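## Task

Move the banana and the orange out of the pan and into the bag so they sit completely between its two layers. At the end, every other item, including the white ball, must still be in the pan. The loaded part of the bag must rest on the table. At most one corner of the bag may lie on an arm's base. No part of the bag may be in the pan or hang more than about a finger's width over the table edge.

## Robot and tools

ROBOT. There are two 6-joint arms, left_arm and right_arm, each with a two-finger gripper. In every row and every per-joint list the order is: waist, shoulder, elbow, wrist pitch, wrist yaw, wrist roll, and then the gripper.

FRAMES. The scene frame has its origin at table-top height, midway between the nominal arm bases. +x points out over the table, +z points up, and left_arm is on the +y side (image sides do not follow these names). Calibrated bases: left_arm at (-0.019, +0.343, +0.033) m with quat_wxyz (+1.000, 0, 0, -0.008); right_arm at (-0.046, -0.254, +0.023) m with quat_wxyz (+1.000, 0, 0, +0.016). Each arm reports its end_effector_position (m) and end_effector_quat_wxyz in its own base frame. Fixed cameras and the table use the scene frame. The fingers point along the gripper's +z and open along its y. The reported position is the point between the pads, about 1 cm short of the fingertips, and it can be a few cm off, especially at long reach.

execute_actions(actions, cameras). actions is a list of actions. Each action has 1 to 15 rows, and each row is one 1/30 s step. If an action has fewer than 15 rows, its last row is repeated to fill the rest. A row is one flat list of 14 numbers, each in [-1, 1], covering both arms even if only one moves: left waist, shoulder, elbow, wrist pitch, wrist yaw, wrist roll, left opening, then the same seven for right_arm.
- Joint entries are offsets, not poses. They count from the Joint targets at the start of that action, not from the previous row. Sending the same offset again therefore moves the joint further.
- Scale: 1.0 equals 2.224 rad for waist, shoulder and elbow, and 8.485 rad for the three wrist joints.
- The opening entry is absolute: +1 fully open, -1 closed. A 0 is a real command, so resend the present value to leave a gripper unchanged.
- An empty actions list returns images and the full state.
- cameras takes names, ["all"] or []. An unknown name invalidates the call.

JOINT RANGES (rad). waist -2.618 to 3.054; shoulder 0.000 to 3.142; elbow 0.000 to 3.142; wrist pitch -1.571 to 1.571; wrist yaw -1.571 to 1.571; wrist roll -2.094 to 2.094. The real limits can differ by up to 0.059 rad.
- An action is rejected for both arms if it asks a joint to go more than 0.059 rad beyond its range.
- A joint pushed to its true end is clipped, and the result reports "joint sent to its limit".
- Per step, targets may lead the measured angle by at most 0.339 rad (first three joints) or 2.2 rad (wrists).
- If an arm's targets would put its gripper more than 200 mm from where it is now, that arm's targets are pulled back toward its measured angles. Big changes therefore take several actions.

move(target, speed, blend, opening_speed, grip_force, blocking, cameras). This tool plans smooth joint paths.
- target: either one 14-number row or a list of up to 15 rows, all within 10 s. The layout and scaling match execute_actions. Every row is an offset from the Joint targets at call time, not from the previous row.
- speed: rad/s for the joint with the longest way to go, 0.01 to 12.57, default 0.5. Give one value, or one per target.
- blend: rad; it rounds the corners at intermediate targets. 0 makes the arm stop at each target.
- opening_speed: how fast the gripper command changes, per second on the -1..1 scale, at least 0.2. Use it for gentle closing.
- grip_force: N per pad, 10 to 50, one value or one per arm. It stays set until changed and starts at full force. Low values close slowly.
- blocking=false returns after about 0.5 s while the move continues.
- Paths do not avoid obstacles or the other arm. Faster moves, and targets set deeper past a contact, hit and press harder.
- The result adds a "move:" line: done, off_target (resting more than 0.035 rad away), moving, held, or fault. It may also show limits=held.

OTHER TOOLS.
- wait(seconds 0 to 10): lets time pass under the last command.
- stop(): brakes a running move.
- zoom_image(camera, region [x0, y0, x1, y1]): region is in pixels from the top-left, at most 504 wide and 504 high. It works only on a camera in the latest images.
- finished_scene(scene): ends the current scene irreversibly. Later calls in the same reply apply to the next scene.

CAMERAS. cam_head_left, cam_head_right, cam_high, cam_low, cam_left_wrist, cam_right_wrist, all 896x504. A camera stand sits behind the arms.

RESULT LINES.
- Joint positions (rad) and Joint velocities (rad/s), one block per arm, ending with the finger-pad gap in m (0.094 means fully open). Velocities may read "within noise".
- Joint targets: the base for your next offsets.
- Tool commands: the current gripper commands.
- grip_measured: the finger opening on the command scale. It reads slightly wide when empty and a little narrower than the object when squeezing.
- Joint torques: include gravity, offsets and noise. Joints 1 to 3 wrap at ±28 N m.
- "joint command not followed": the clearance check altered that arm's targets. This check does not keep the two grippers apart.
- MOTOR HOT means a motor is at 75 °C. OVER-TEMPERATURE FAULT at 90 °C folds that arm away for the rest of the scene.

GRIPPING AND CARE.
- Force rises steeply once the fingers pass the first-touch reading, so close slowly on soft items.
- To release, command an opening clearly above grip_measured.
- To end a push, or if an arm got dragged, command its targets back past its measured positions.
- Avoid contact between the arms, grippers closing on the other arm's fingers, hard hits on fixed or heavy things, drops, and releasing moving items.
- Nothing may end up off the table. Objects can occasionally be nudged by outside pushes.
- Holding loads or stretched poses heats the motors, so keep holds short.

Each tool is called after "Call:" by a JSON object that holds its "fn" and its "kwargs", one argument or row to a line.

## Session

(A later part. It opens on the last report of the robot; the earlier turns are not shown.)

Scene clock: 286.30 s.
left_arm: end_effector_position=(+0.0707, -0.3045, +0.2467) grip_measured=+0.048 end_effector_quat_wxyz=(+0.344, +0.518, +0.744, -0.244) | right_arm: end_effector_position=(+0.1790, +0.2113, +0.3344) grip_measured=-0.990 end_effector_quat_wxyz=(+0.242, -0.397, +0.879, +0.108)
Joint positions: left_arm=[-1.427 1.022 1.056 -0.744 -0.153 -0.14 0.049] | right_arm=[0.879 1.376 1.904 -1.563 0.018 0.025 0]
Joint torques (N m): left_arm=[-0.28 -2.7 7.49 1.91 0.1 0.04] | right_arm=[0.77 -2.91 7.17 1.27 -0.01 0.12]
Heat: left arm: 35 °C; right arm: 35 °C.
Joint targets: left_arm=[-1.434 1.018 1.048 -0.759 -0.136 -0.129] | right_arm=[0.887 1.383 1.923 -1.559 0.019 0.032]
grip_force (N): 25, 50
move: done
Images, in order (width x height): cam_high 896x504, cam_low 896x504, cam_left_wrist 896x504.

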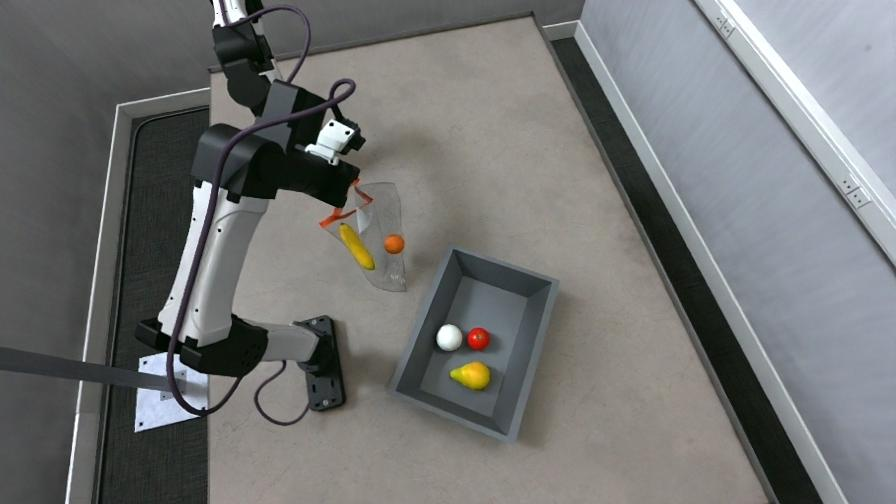

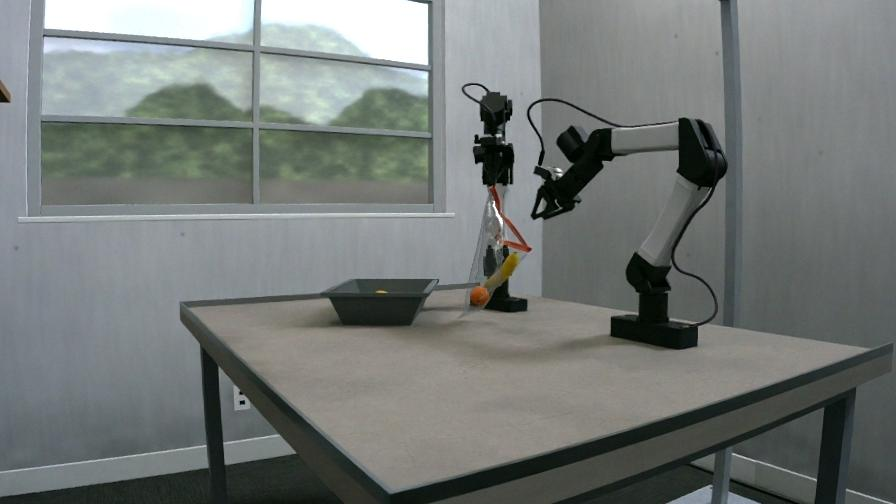

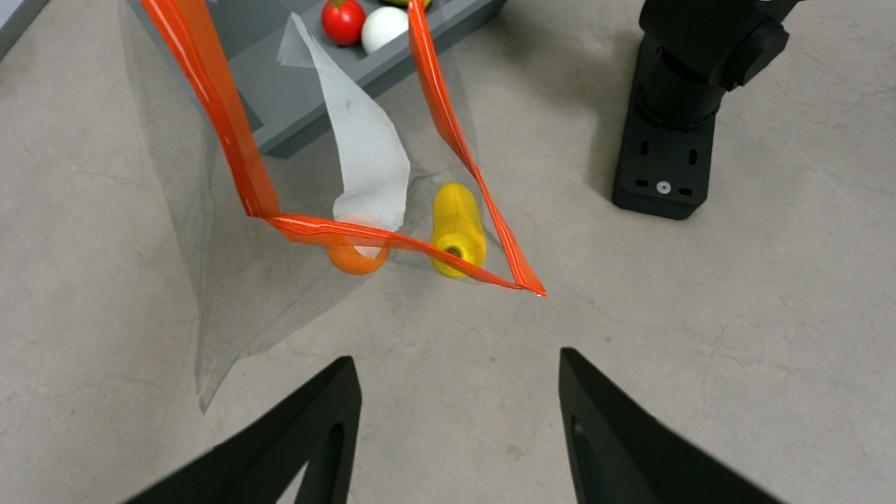

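Call:
{"fn": "move", "kwargs": {
  "target": [
    [0.35,0,0,0,0,0,0.05,0,0,0,0,0,0,-1],
    [0.4047,0,0,0,0,0,0.05,0.1229,-0.0428,-0.2437,0.0542,0.0079,0.0122,-1],
    [0.4047,0,0,0,0,0,0.05,0.1779,-0.0267,-0.4669,0.1252,0.0092,0.0116,-1]
  ],
  "speed": [0.9,0.4,0.4],
  "blend": 0.05,
  "cameras": ["cam_left_wrist","cam_low","cam_high","cam_right_wrist"]
}}

Call:
{"fn": "zoom_image", "kwargs": {
  "camera": "cam_low",
  "region": [400, 200, 560, 330]
}}

Call:
{"fn": "zoom_image", "kwargs": {
  "camera": "cam_high",
  "region": [300, 180, 460, 320]
}}

Scene clock: 291.83 s.
left_arm: end_effector_position=(+0.2802, -0.1388, +0.2465) grip_measured=+0.048 end_effector_quat_wxyz=(+0.414, +0.151, +0.894, -0.077) | right_arm: end_effector_position=(+0.1148, +0.3265, +0.1210) grip_measured=-0.990 end_effector_quat_wxyz=(+0.261, -0.506, +0.805, +0.167)
Joint positions: left_arm=[-0.54 1.022 1.056 -0.744 -0.145 -0.139 0.049] | right_arm=[1.276 1.315 0.886 -0.516 0.086 0.127 0]
Joint torques (N m): left_arm=[0.76 -2.7 7.51 1.91 0.02 0.04] | right_arm=[0.68 -3.9 6.97 1.53 0.11 0.09]
Heat: left arm: 35 °C; right arm: 35 °C.
Joint targets: left_arm=[-0.533 1.018 1.048 -0.759 -0.136 -0.129] | right_arm=[1.283 1.324 0.885 -0.497 0.097 0.131]
grip_force (N): 25, 50
move: done
Images, in order (width x height): cam_high 896x504, cam_low 896x504, cam_left_wrist 896x504, cam_right_wrist 896x504.

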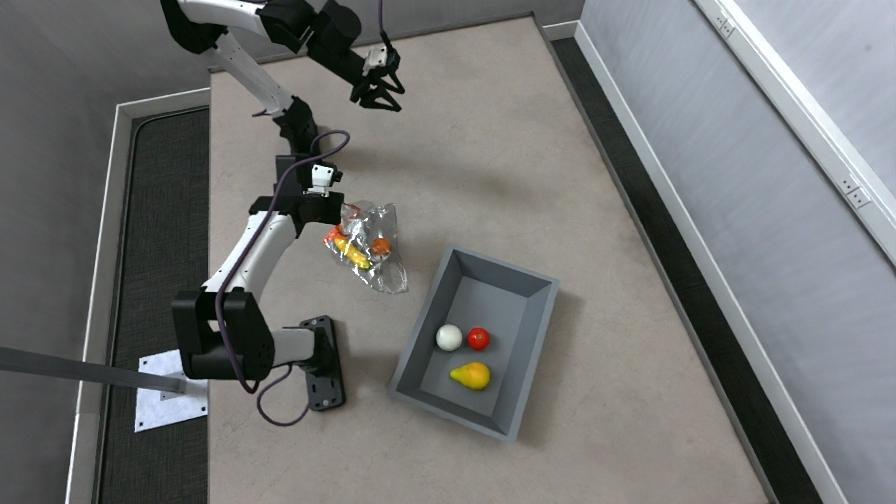

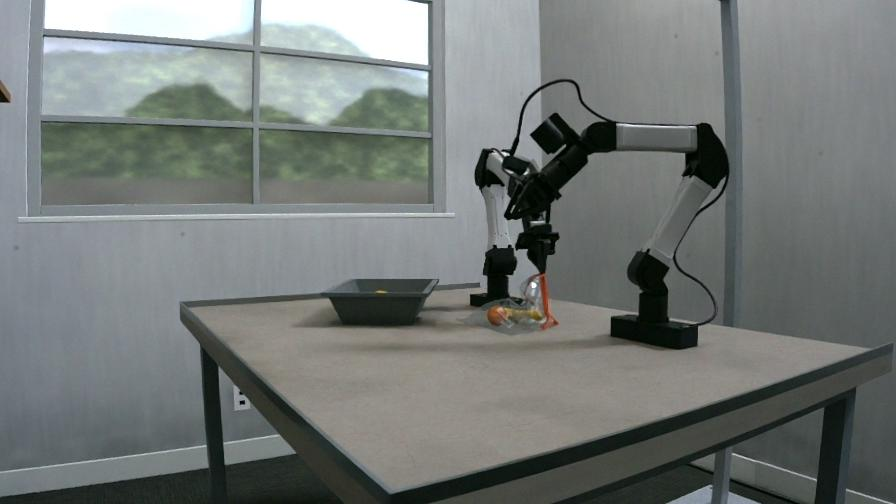

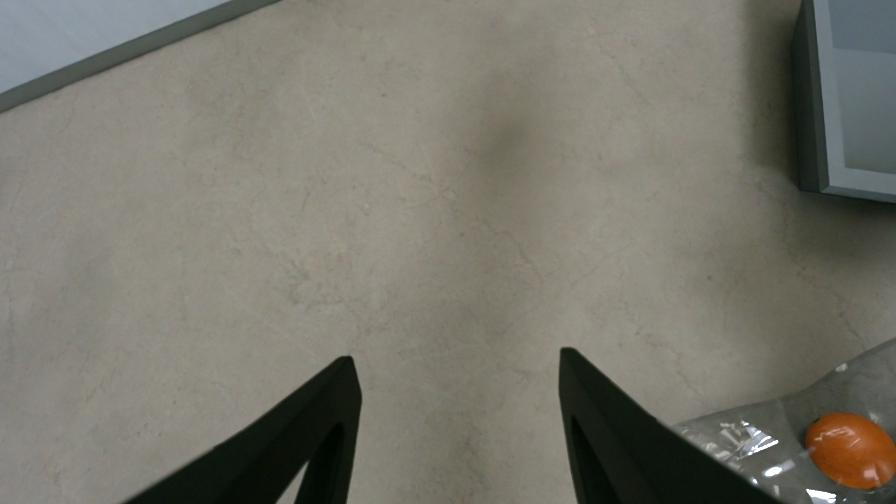

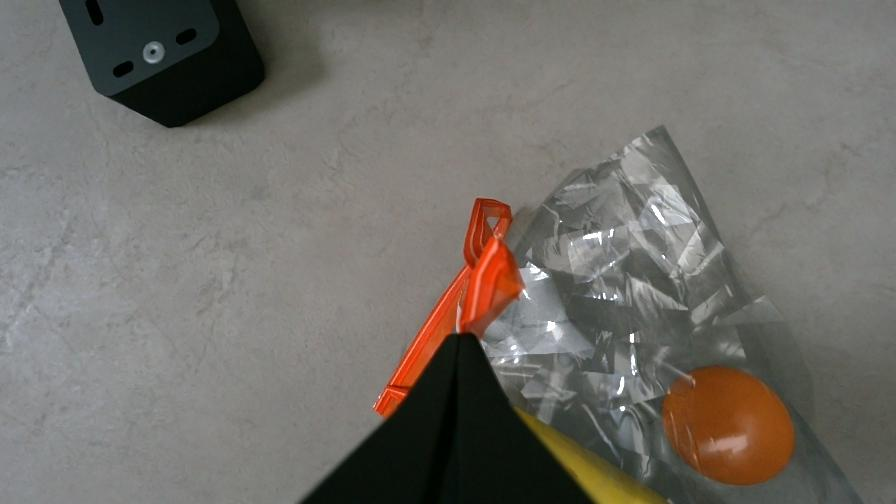

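Scaled by 3.150 from the camera's 896x504 image, which has a finer 1280x720 frame.

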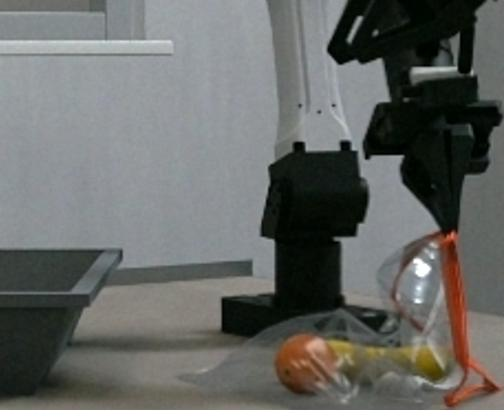

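Scaled by 3.150 from the camera's 896x504 image, which has a finer 1280x720 frame.

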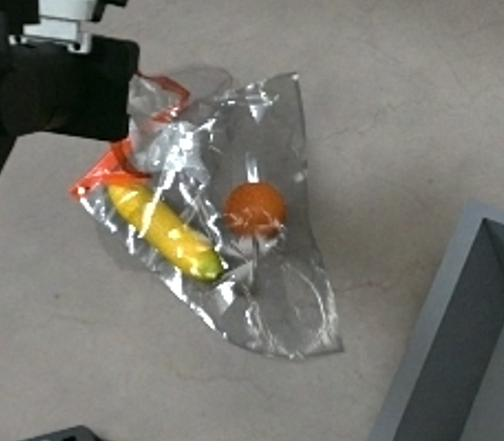

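Call:
{"fn": "move", "kwargs": {
  "target": [0,0,0,0,0,0,0.05,0.0263,0.0967,-0.0945,0.0537,-0.0011,-0.0023,-1],
  "speed": 0.3,
  "cameras": ["cam_head_left","cam_low","cam_high","cam_right_wrist"]
}}

Call:
{"fn": "zoom_image", "kwargs": {
  "camera": "cam_low",
  "region": [400, 200, 560, 330]
}}

Call:
{"fn": "zoom_image", "kwargs": {
  "camera": "cam_high",
  "region": [300, 180, 460, 320]
}}

Scene clock: 294.30 s.
left_arm: end_effector_position=(+0.2802, -0.1388, +0.2465) grip_measured=+0.048 end_effector_quat_wxyz=(+0.414, +0.151, +0.894, -0.077) | right_arm: end_effector_position=(+0.1005, +0.3530, +0.0364) grip_measured=-0.990 end_effector_quat_wxyz=(+0.268, -0.529, +0.784, +0.184)
Joint positions: left_arm=[-0.54 1.022 1.056 -0.744 -0.145 -0.139 0.049] | right_arm=[1.335 1.53 0.677 -0.06 0.087 0.119 0]
Joint torques (N m): left_arm=[0.73 -2.7 7.49 1.89 0.02 0.05] | right_arm=[0.69 -4.93 5.98 1.61 0.03 -0.04]
Heat: left arm: 35 °C; right arm: 35 °C.
Joint targets: left_arm=[-0.533 1.018 1.048 -0.759 -0.136 -0.129] | right_arm=[1.341 1.539 0.675 -0.041 0.088 0.111]
grip_force (N): 25, 50
move: done
Images, in order (width x height): cam_head_left 896x504, cam_high 896x504, cam_low 896x504, cam_right_wrist 896x504.

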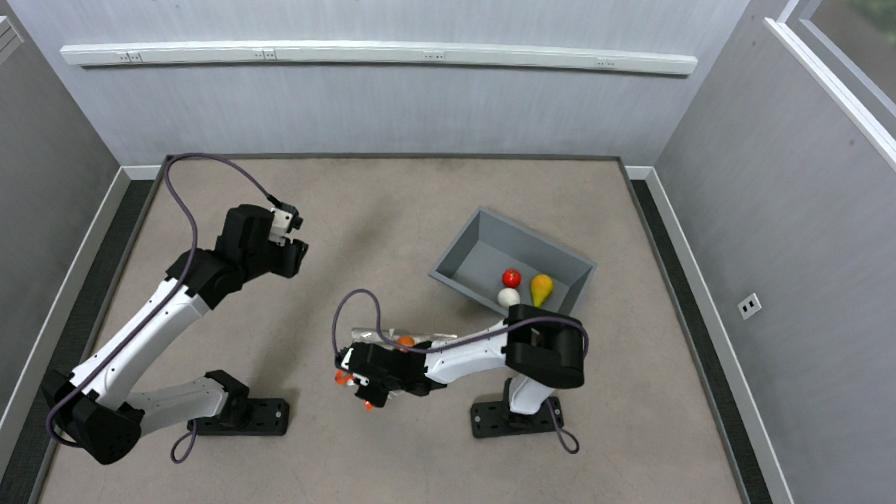

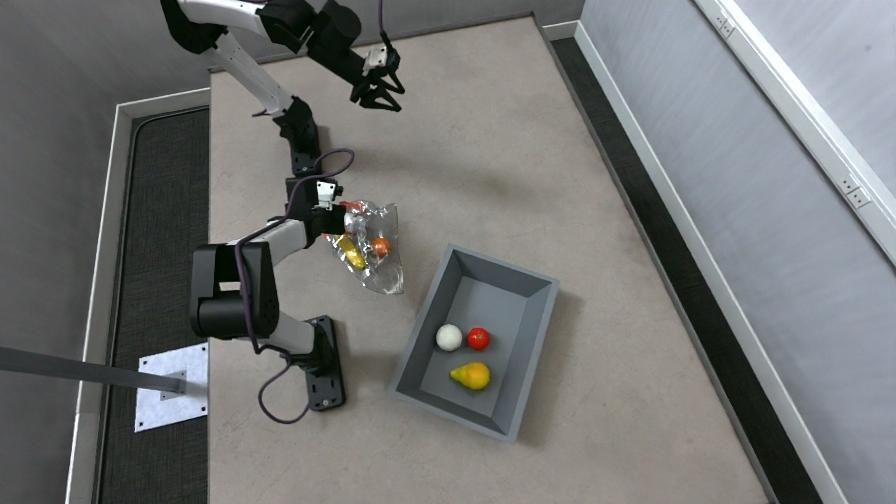

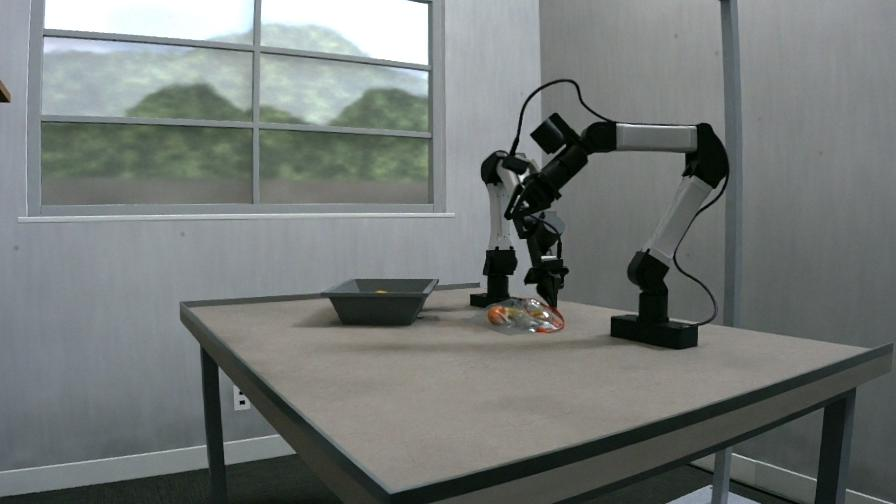

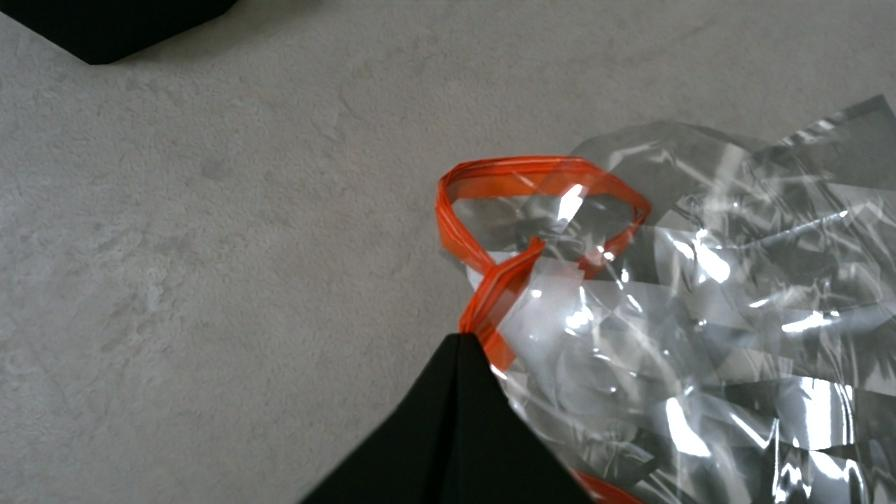

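Scaled by 3.150 from the camera's 896x504 image, which has a finer 1280x720 frame.

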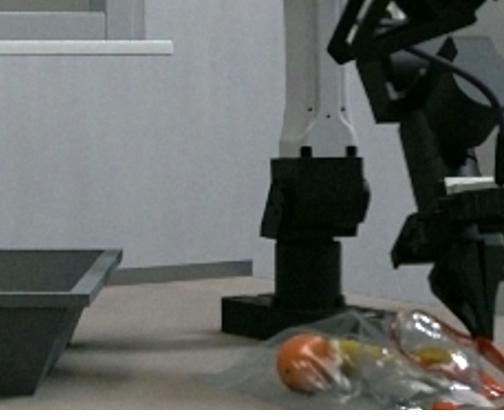

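Scaled by 3.150 from the camera's 896x504 image, which has a finer 1280x720 frame.

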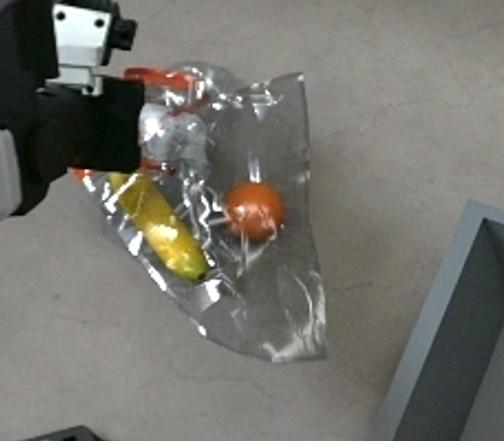

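Call:
{"fn": "move", "kwargs": {
  "target": [
    [0,0,0,0,0,0,0.05,0,0.0273,-0.0185,0.012,0,0,-1],
    [0,0,0,0,0,0,0.05,0,0.0273,-0.0185,0.012,0,0,-0.4],
    [0,0,0,0,0,0,0.05,0.0193,-0.1759,-0.0146,-0.0427,0.0031,0.004,-0.4]
  ],
  "speed": 0.25,
  "opening_speed": 0.6,
  "cameras": ["cam_head_left","cam_low","cam_high","cam_right_wrist"]
}}

Call:
{"fn": "zoom_image", "kwargs": {
  "camera": "cam_low",
  "region": [430, 220, 590, 350]
}}

Call:
{"fn": "zoom_image", "kwargs": {
  "camera": "cam_high",
  "region": [300, 180, 460, 320]
}}

Scene clock: 301.30 s.
left_arm: end_effector_position=(+0.2802, -0.1388, +0.2465) grip_measured=+0.048 end_effector_quat_wxyz=(+0.414, +0.151, +0.894, -0.077) | right_arm: end_effector_position=(+0.0764, +0.2956, +0.0858) grip_measured=-0.401 end_effector_quat_wxyz=(+0.261, -0.537, +0.781, +0.179)
Joint positions: left_arm=[-0.54 1.022 1.056 -0.744 -0.145 -0.139 0.049] | right_arm=[1.377 1.165 0.637 -0.404 0.104 0.138 0.028]
Joint torques (N m): left_arm=[0.72 -2.7 7.45 1.91 0.01 0.04] | right_arm=[0.76 -4.85 7.51 1.41 0.13 0.13]
Heat: left arm: 35 °C; right arm: 35 °C.
Joint targets: left_arm=[-0.533 1.018 1.048 -0.759 -0.136 -0.129] | right_arm=[1.384 1.148 0.643 -0.403 0.114 0.145]
grip_force (N): 25, 50
move: done
Images, in order (width x height): cam_head_left 896x504, cam_high 896x504, cam_low 896x504, cam_right_wrist 896x504.

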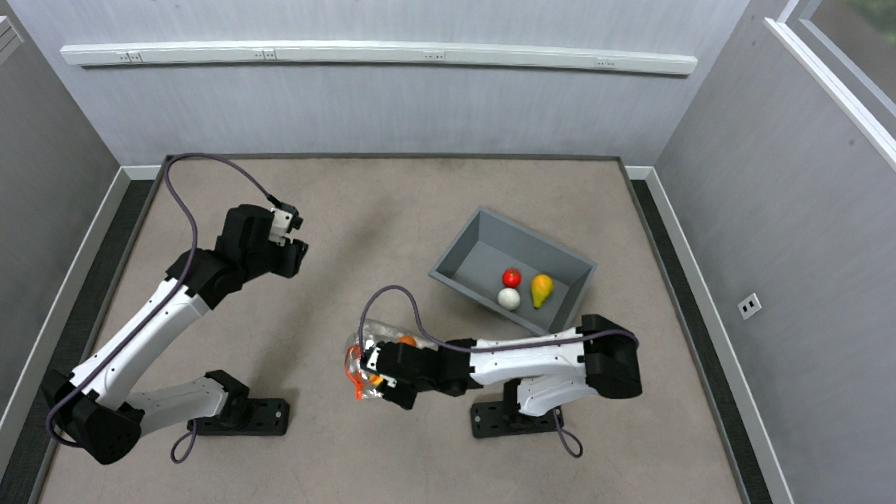

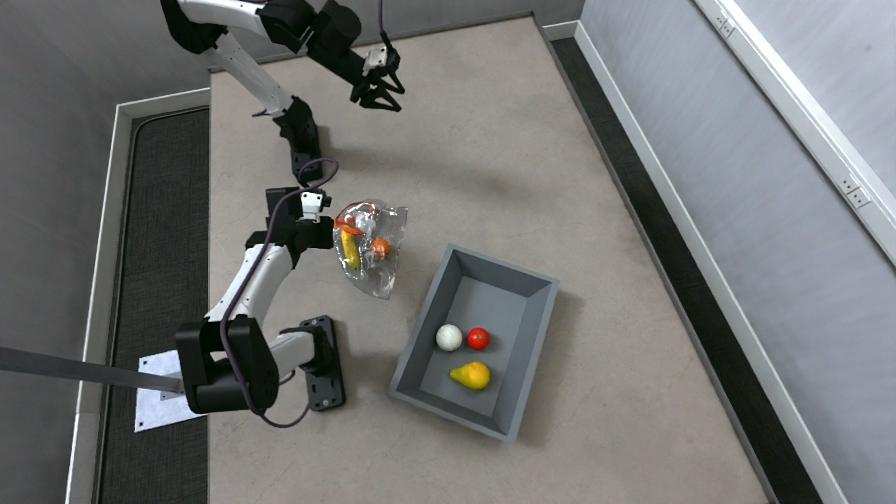

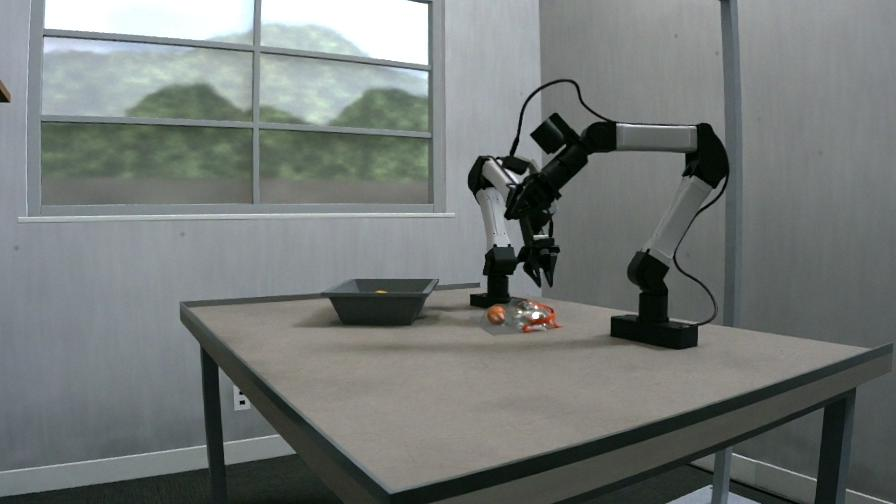

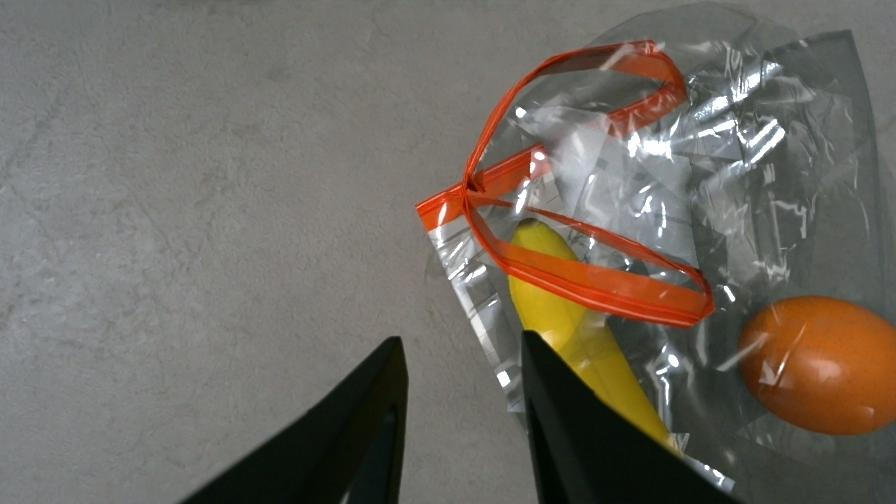

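Scaled by 3.150 from the camera's 896x504 image, which has a finer 1280x720 frame.

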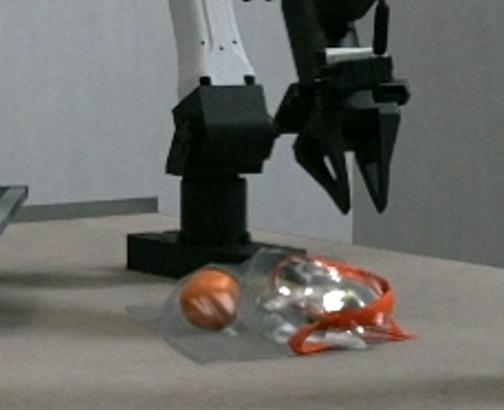

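Scaled by 3.150 from the camera's 896x504 image, which has a finer 1280x720 frame.

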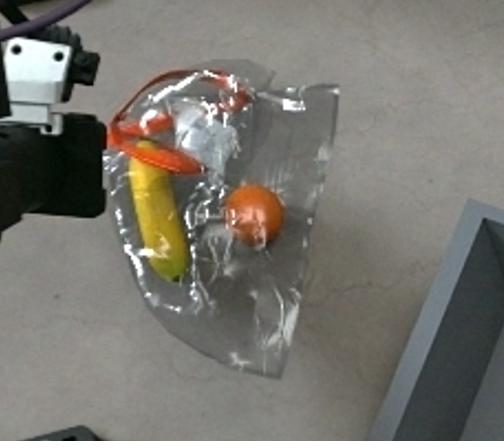

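Call:
{"fn": "zoom_image", "kwargs": {
  "camera": "cam_right_wrist",
  "region": [390, 0, 750, 360]
}}

Scaled by 1.400 from the camera's 896x504 image, which has a finer 1280x720 frame.

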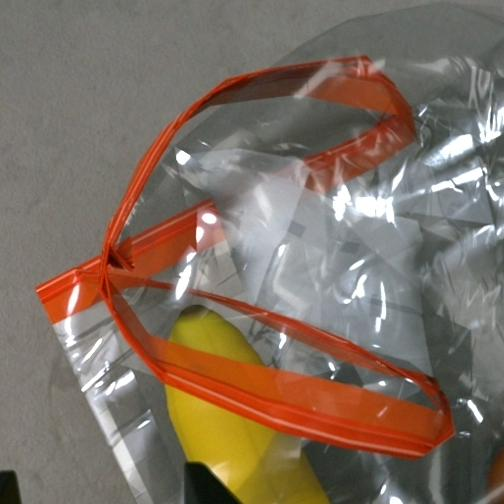

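Call:
{"fn": "move", "kwargs": {
  "target": [0,0,0,0,0,0,0.05,-0.0335,0.2474,-0.003,0.0634,-0.0059,-0.0071,-0.2],
  "speed": 0.25,
  "cameras": ["cam_right_wrist","cam_low"]
}}

Call:
{"fn": "zoom_image", "kwargs": {
  "camera": "cam_low",
  "region": [430, 220, 590, 350]
}}

Scene clock: 305.27 s.
left_arm: end_effector_position=(+0.2802, -0.1388, +0.2465) grip_measured=+0.048 end_effector_quat_wxyz=(+0.414, +0.151, +0.894, -0.077) | right_arm: end_effector_position=(+0.1063, +0.3641, +0.0020) grip_measured=-0.201 end_effector_quat_wxyz=(+0.275, -0.534, +0.777, +0.190)
Joint positions: left_arm=[-0.54 1.022 1.056 -0.744 -0.145 -0.139 0.049] | right_arm=[1.32 1.678 0.637 0.149 0.072 0.089 0.038]
Joint torques (N m): left_arm=[0.72 -2.73 7.46 1.9 0.02 0.04] | right_arm=[-0.96 -4.68 5.44 1.32 -0.06 -0.01]
Heat: left arm: 35 °C; right arm: 35 °C.
Joint targets: left_arm=[-0.533 1.018 1.048 -0.759 -0.136 -0.129] | right_arm=[1.309 1.698 0.636 0.135 0.064 0.085]
grip_force (N): 25, 50
move: done
Images, in order (width x height): cam_low 896x504, cam_right_wrist 896x504.

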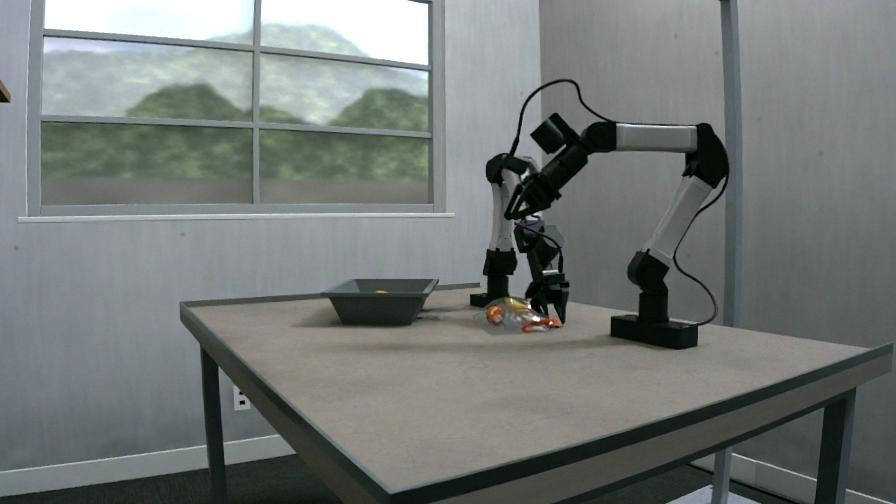

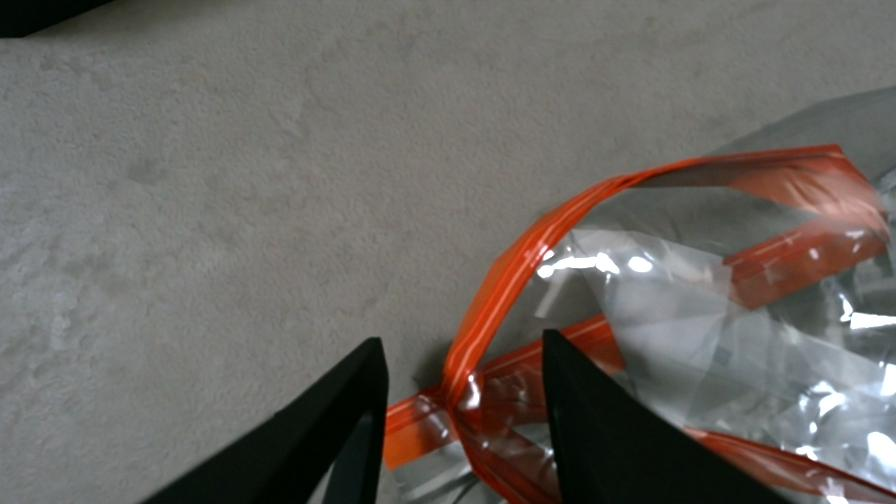

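Scaled by 3.150 from the camera's 896x504 image, which has a finer 1280x720 frame.

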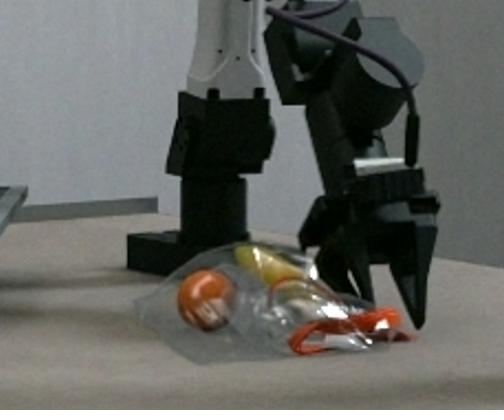

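Call:
{"fn": "move", "kwargs": {
  "target": [
    [0,0,0,0,0,0,0.05,0,0,0,0,0,0,-1],
    [0,0,0,0,0,0,0.05,-0.0434,-0.0862,0.1343,-0.0546,-0.0066,-0.0089,-1]
  ],
  "speed": 0.3,
  "cameras": ["cam_right_wrist","cam_low","cam_high"]
}}

Call:
{"fn": "zoom_image", "kwargs": {
  "camera": "cam_low",
  "region": [430, 220, 590, 350]
}}

Call:
{"fn": "zoom_image", "kwargs": {
  "camera": "cam_high",
  "region": [300, 180, 460, 320]
}}

Scene clock: 308.93 s.
left_arm: end_effector_position=(+0.2802, -0.1388, +0.2465) grip_measured=+0.048 end_effector_quat_wxyz=(+0.414, +0.151, +0.894, -0.077) | right_arm: end_effector_position=(+0.1359, +0.3622, +0.0793) grip_measured=-0.987 end_effector_quat_wxyz=(+0.250, -0.537, +0.788, +0.168)
Joint positions: left_arm=[-0.54 1.022 1.056 -0.744 -0.145 -0.139 0.049] | right_arm=[1.22 1.536 0.909 -0.332 0.017 0.018 0.001]
Joint torques (N m): left_arm=[0.72 -2.69 7.43 1.91 0.02 0.04] | right_arm=[-0.61 -8.87 9.16 1.42 -0.11 -0.03]
Heat: left arm: 35 °C; right arm: 36 °C.
Joint targets: left_arm=[-0.533 1.018 1.048 -0.759 -0.136 -0.129] | right_arm=[1.213 1.506 0.935 -0.329 0.008 0.009]
grip_force (N): 25, 50
move: done
Images, in order (width x height): cam_high 896x504, cam_low 896x504, cam_right_wrist 896x504.

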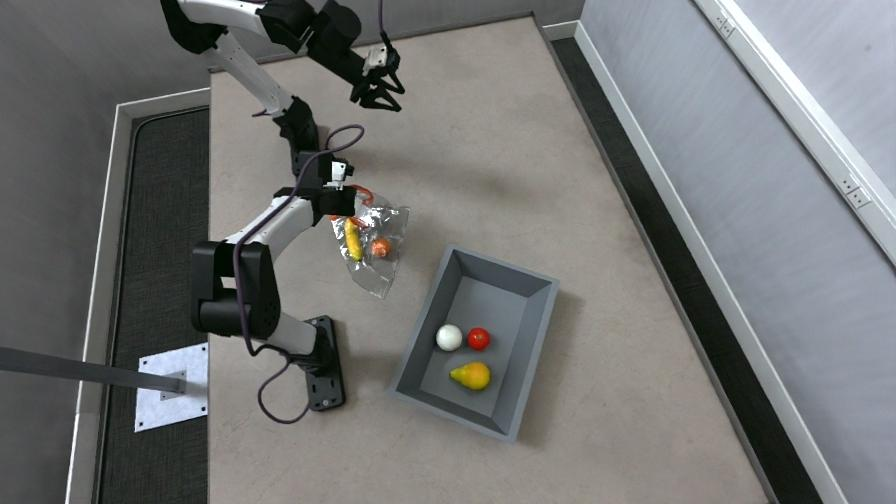

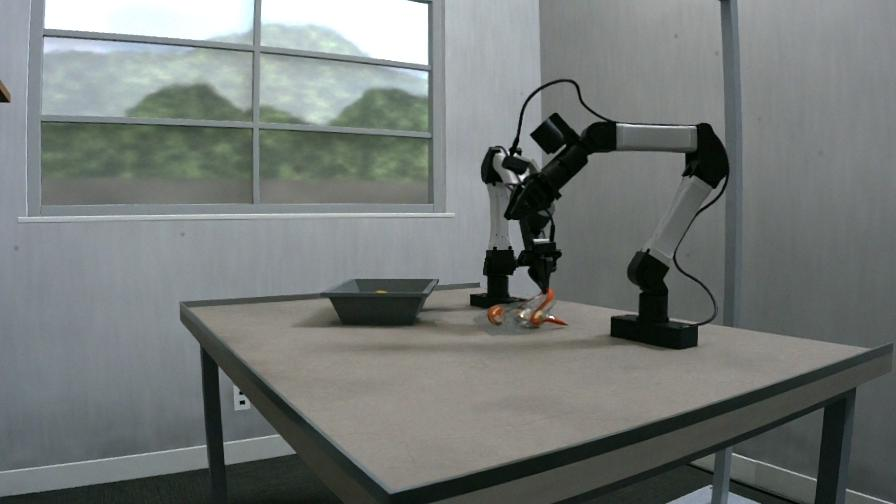

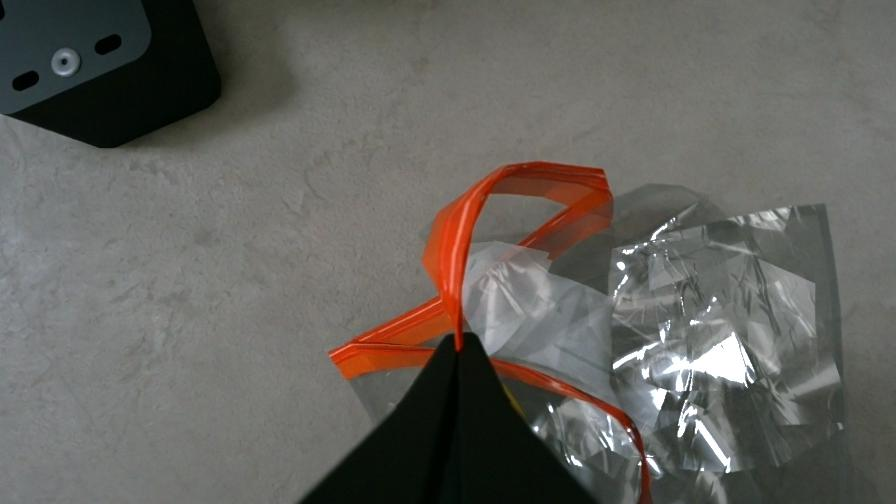

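Scaled by 3.150 from the camera's 896x504 image, which has a finer 1280x720 frame.

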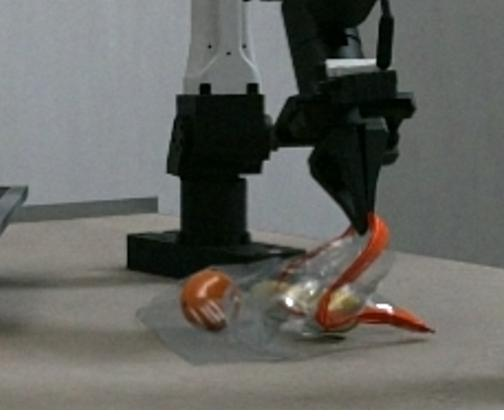

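Scaled by 3.150 from the camera's 896x504 image, which has a finer 1280x720 frame.

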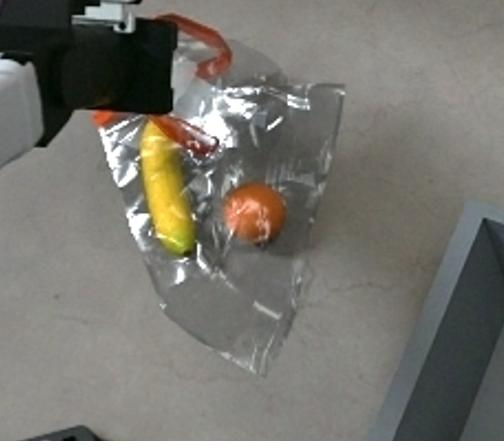

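Call:
{"fn": "move", "kwargs": {
  "target": [0,0,0,0,0,0,0.05,-0.003,0.1578,0.0486,0.0286,-0.0005,-0.0006,-1],
  "speed": 0.3,
  "cameras": ["cam_right_wrist","cam_low","cam_high"]
}}

Call:
{"fn": "zoom_image", "kwargs": {
  "camera": "cam_low",
  "region": [430, 220, 590, 350]
}}

Call:
{"fn": "zoom_image", "kwargs": {
  "camera": "cam_high",
  "region": [300, 180, 460, 320]
}}

Scene clock: 311.03 s.
left_arm: end_effector_position=(+0.2802, -0.1388, +0.2465) grip_measured=+0.048 end_effector_quat_wxyz=(+0.414, +0.151, +0.894, -0.077) | right_arm: end_effector_position=(+0.1580, +0.4184, +0.0257) grip_measured=-0.987 end_effector_quat_wxyz=(+0.257, -0.536, +0.785, +0.173)
Joint positions: left_arm=[-0.54 1.022 1.056 -0.744 -0.145 -0.139 0.049] | right_arm=[1.215 1.848 1.014 -0.107 0.013 0.013 0.001]
Joint torques (N m): left_arm=[0.73 -2.71 7.47 1.89 0.03 0.05] | right_arm=[-0.76 -7.72 8.88 1.58 -0.11 -0.04]
Heat: left arm: 35 °C; right arm: 36 °C.
Joint targets: left_arm=[-0.533 1.018 1.048 -0.759 -0.136 -0.129] | right_arm=[1.206 1.857 1.042 -0.086 0.003 0.004]
grip_force (N): 25, 50
move: done
Images, in order (width x height): cam_high 896x504, cam_low 896x504, cam_right_wrist 896x504.

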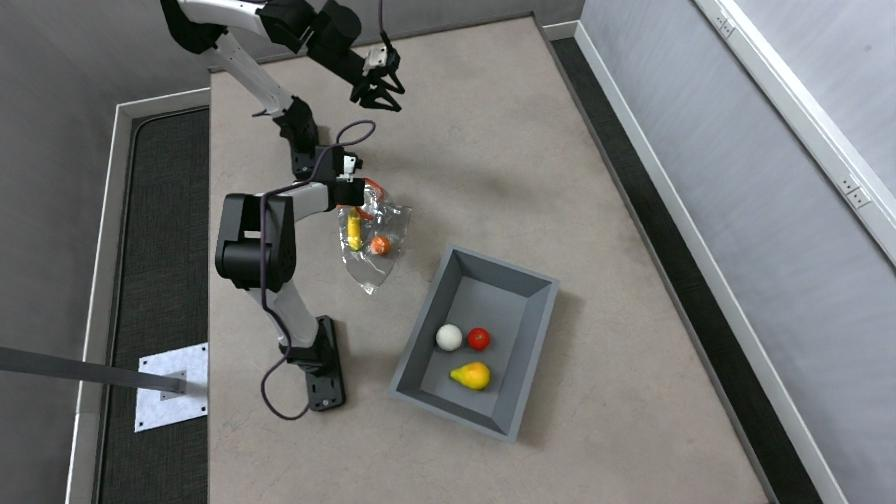

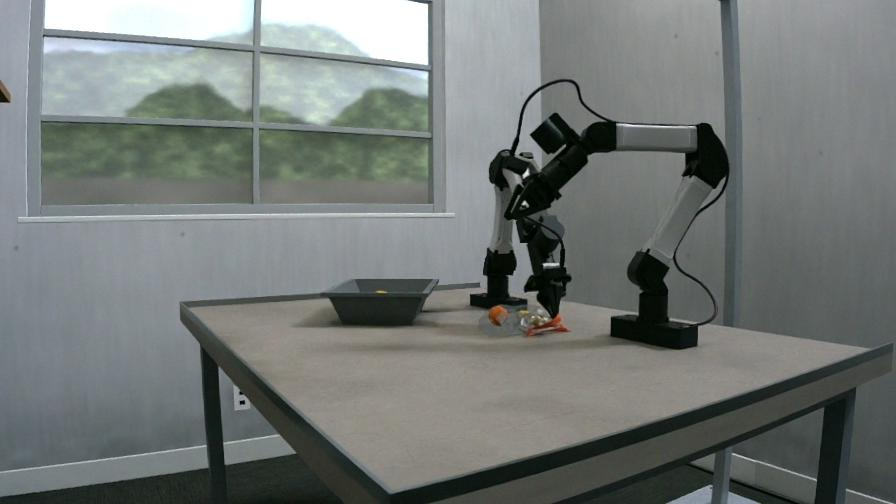

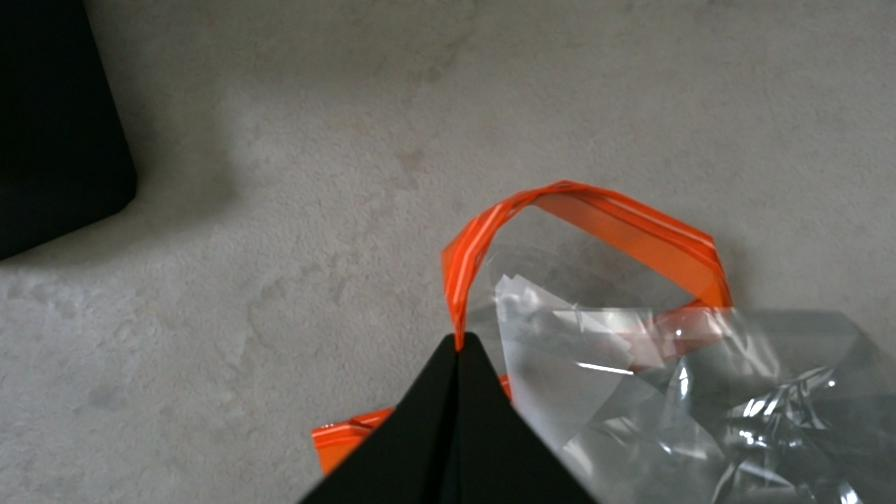

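Scaled by 3.150 from the camera's 896x504 image, which has a finer 1280x720 frame.

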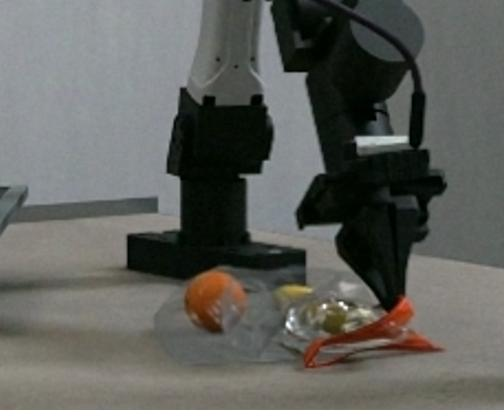

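Scaled by 3.150 from the camera's 896x504 image, which has a finer 1280x720 frame.

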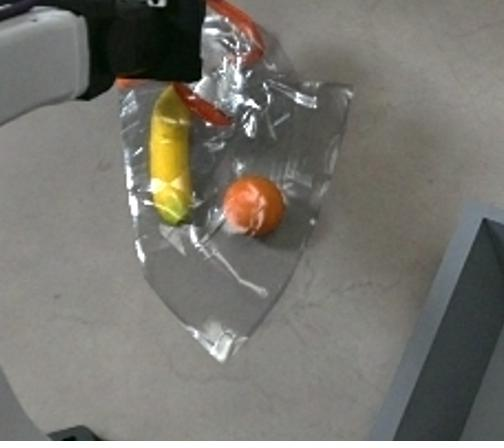

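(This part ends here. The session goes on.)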